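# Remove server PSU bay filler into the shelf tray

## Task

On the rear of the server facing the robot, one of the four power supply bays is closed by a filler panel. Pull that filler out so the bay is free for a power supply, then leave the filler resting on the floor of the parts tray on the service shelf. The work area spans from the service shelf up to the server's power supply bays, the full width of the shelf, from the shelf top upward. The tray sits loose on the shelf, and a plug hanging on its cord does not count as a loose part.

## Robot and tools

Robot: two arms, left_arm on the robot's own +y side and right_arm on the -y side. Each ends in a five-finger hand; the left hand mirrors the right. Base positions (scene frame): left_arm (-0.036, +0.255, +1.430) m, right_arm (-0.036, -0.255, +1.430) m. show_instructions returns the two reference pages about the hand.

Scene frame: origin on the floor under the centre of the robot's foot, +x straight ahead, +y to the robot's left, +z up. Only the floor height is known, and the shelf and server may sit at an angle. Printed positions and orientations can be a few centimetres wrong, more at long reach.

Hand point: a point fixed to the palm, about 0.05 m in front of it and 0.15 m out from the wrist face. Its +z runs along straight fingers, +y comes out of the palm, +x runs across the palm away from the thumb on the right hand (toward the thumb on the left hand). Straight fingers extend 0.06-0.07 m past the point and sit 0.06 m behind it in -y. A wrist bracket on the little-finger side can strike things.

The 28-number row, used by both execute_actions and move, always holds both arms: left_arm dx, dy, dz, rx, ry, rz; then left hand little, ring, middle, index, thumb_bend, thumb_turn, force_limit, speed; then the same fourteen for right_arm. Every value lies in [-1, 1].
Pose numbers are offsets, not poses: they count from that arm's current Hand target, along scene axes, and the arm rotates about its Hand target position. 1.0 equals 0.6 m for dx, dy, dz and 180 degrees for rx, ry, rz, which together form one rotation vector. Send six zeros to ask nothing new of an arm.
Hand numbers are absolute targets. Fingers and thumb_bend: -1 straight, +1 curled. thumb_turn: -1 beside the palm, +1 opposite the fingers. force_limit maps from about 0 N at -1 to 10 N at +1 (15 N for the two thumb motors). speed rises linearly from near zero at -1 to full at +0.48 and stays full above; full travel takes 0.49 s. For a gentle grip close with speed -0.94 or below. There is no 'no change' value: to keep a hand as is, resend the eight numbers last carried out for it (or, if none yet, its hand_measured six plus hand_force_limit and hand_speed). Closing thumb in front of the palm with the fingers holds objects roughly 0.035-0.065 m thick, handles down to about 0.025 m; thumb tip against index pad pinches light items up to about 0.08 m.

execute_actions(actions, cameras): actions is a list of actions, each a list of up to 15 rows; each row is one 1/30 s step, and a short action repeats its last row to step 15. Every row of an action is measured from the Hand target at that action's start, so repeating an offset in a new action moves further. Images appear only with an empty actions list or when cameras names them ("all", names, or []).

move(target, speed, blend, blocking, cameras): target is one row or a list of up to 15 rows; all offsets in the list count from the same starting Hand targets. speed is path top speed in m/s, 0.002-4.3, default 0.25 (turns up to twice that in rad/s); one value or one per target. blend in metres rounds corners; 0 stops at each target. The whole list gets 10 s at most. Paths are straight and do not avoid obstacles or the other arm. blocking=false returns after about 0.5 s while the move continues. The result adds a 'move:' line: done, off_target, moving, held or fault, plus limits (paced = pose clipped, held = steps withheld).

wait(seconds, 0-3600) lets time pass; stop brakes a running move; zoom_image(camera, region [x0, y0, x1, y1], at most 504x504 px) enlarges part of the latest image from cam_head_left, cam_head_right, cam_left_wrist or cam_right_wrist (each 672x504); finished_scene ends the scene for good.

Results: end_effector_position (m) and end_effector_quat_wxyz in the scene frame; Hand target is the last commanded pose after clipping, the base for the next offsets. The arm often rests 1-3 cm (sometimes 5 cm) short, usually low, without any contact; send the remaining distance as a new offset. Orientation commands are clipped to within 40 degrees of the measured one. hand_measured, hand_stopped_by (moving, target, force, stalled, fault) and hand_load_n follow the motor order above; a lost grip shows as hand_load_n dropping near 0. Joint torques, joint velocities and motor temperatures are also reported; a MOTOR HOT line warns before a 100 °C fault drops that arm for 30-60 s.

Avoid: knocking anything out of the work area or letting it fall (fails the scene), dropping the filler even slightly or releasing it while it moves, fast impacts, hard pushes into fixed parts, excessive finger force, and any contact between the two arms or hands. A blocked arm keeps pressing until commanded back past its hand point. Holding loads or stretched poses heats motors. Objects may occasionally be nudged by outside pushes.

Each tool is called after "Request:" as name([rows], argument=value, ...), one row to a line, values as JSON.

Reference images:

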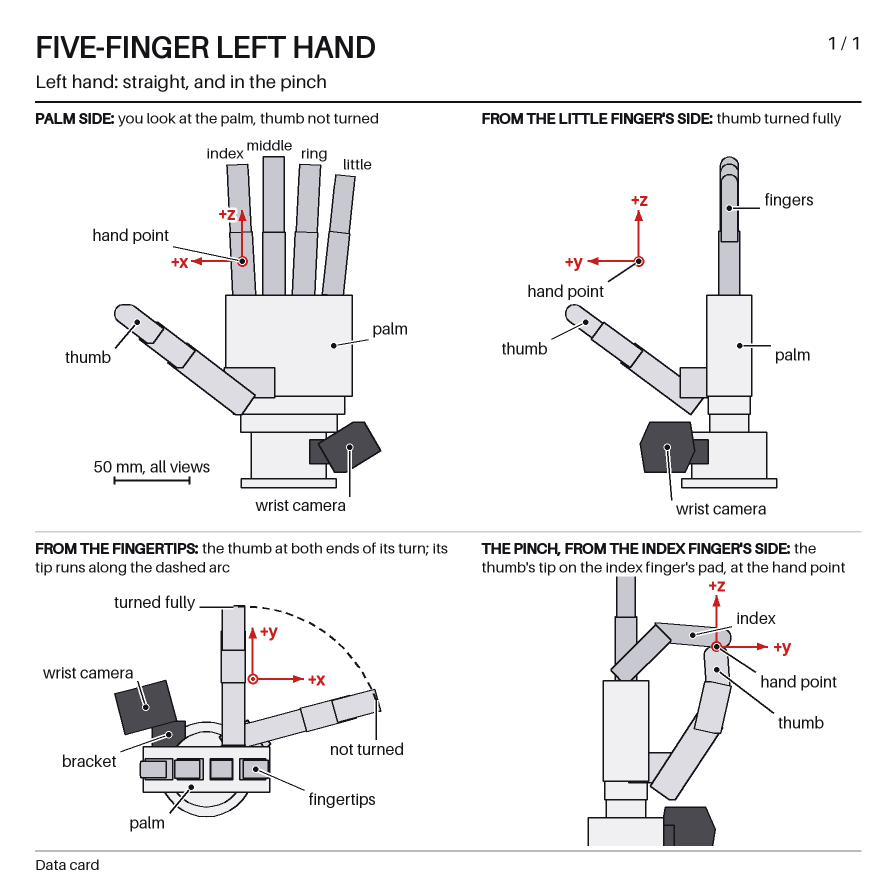

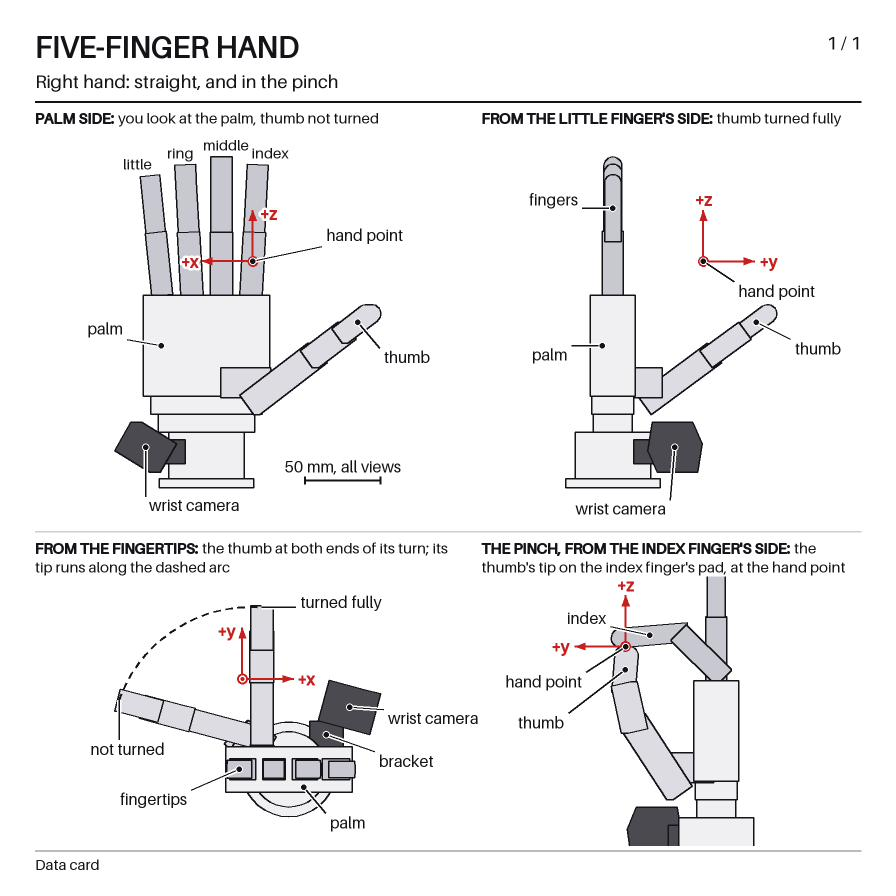

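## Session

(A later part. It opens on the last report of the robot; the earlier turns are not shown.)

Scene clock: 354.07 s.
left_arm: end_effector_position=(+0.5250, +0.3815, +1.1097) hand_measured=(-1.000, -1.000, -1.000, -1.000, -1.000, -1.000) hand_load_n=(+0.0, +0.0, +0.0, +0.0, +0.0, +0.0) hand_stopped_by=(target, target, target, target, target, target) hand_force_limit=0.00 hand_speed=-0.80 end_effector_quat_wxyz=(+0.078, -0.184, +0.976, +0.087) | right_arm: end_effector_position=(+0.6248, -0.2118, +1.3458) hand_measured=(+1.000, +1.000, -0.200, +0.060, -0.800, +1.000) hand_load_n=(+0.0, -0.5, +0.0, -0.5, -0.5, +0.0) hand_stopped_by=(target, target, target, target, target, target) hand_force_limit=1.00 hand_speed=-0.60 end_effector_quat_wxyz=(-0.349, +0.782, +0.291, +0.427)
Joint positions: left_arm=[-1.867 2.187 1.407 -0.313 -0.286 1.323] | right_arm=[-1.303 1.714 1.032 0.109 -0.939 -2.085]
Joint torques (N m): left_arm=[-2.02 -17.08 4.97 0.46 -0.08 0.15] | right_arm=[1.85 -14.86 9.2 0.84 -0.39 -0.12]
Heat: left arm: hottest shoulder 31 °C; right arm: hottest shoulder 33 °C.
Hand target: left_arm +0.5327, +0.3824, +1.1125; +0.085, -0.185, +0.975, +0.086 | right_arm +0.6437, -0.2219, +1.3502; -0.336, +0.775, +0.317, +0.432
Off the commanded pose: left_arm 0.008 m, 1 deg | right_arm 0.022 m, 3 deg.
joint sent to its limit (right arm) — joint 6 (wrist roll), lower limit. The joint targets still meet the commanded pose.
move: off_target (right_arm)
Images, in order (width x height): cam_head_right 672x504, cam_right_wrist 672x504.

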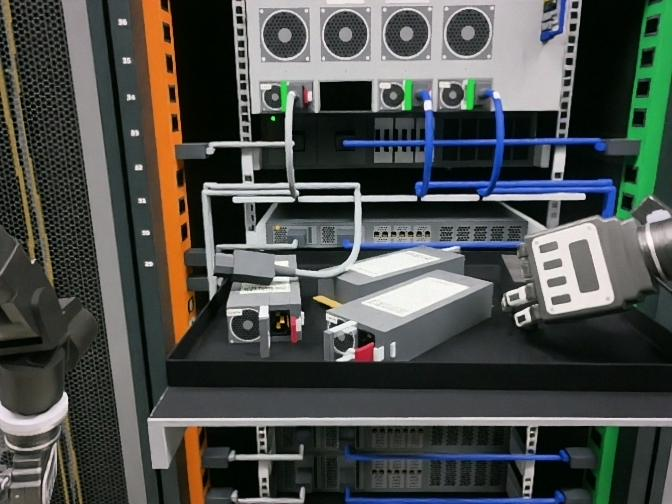

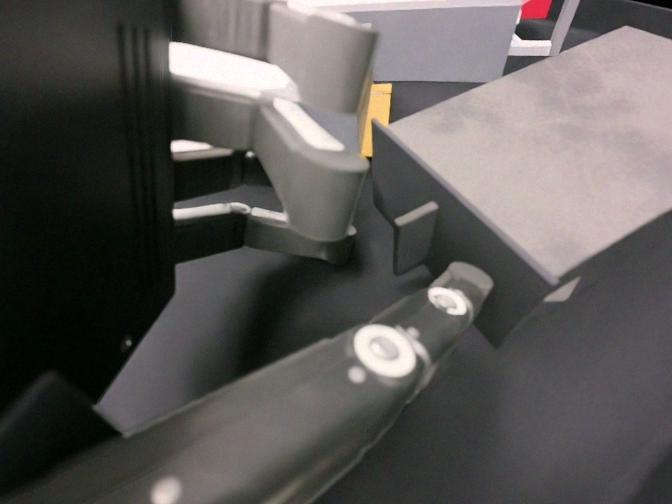

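Request:
move([
  [0,0,0,0,0,0,-1,-1,-1,-1,-1,-1,0,-0.8,-0.1,0,0.02,0,0,0,1,1,-0.2,0.06,-0.8,1,1.0,-0.6],
  [0,0,0,0,0,0,-1,-1,-1,-1,-1,-1,0,-0.8,-0.12,0,0.3,0,0,0,1,1,-0.2,0.06,-0.8,1,1.0,-0.6],
], speed=[0.08,0.12], blend=0.015, cameras=["all"])

Scene clock: 357.13 s.
left_arm: end_effector_position=(+0.5250, +0.3815, +1.1097) hand_measured=(-1.000, -1.000, -1.000, -1.000, -1.000, -1.000) hand_load_n=(+0.0, +0.0, +0.0, +0.0, +0.0, +0.0) hand_stopped_by=(target, target, target, target, target, target) hand_force_limit=0.00 hand_speed=-0.80 end_effector_quat_wxyz=(+0.078, -0.184, +0.976, +0.087) | right_arm: end_effector_position=(+0.5509, -0.2211, +1.5006) hand_measured=(+1.000, +1.000, -0.200, +0.060, -0.800, +1.000) hand_load_n=(+0.0, +0.0, +0.0, +0.0, +0.0, +0.0) hand_stopped_by=(target, target, target, target, target, target) hand_force_limit=1.00 hand_speed=-0.60 end_effector_quat_wxyz=(-0.347, +0.790, +0.286, +0.416)
Joint positions: left_arm=[-1.867 2.187 1.407 -0.313 -0.286 1.323] | right_arm=[-1.306 1.234 0.898 -0.265 -0.924 -2.09]
Joint torques (N m): left_arm=[-2.02 -17.14 4.97 0.46 -0.08 0.15] | right_arm=[2.84 -13.04 12.51 0.28 -0.45 -0.11]
Heat: left arm: hottest shoulder 31 °C; right arm: hottest shoulder 33 °C.
Hand target: left_arm +0.5327, +0.3824, +1.1125; +0.085, -0.185, +0.975, +0.086 | right_arm +0.5717, -0.2218, +1.5302; -0.336, +0.775, +0.317, +0.432
Off the commanded pose: left_arm 0.008 m, 1 deg | right_arm 0.036 m, 4 deg.
joint sent to its limit (right arm) — joint 6 (wrist roll), lower limit. The joint targets still meet the commanded pose.
move: off_target (right_arm)

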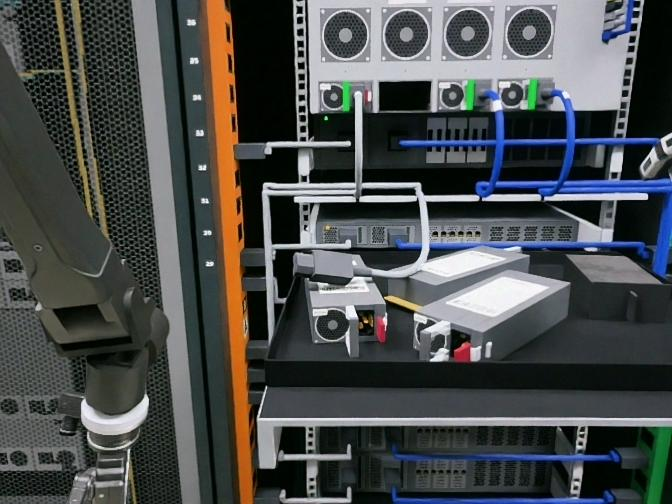

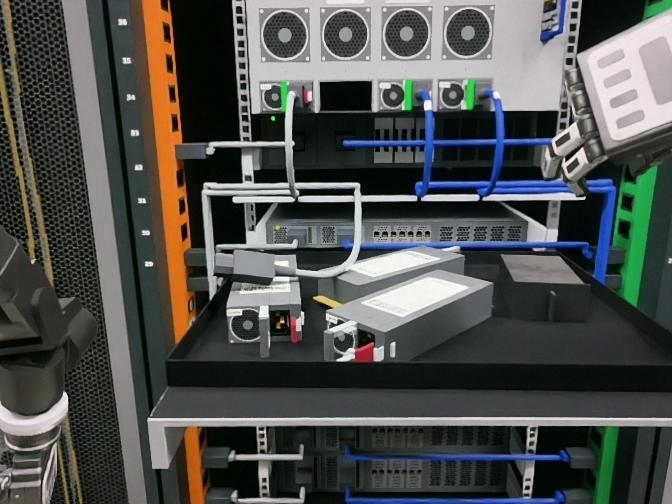

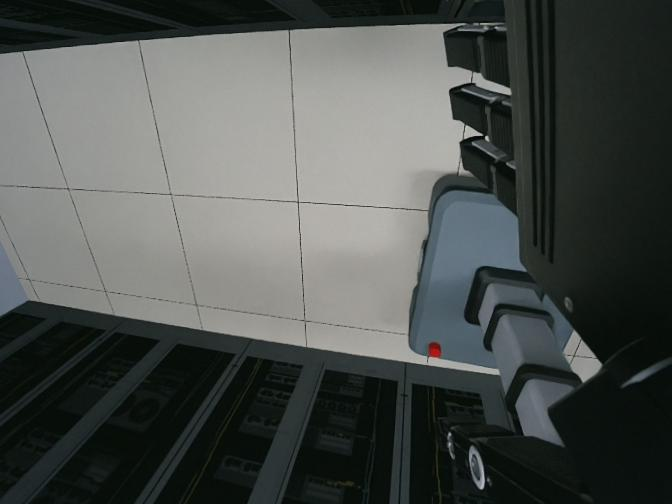

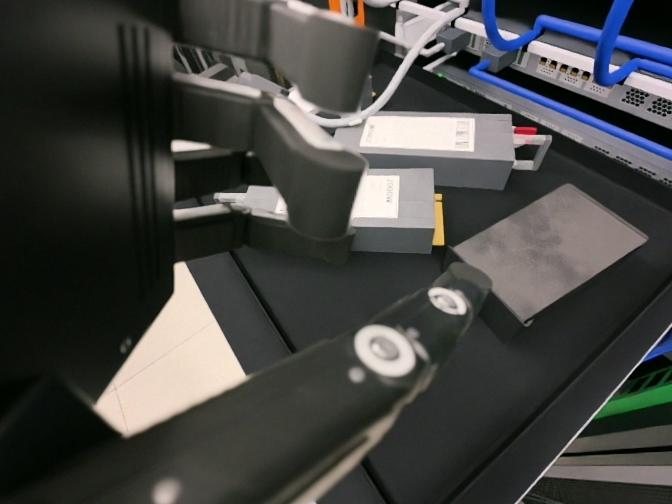

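Request:
finished_scene()

The scene is finished: the task was done.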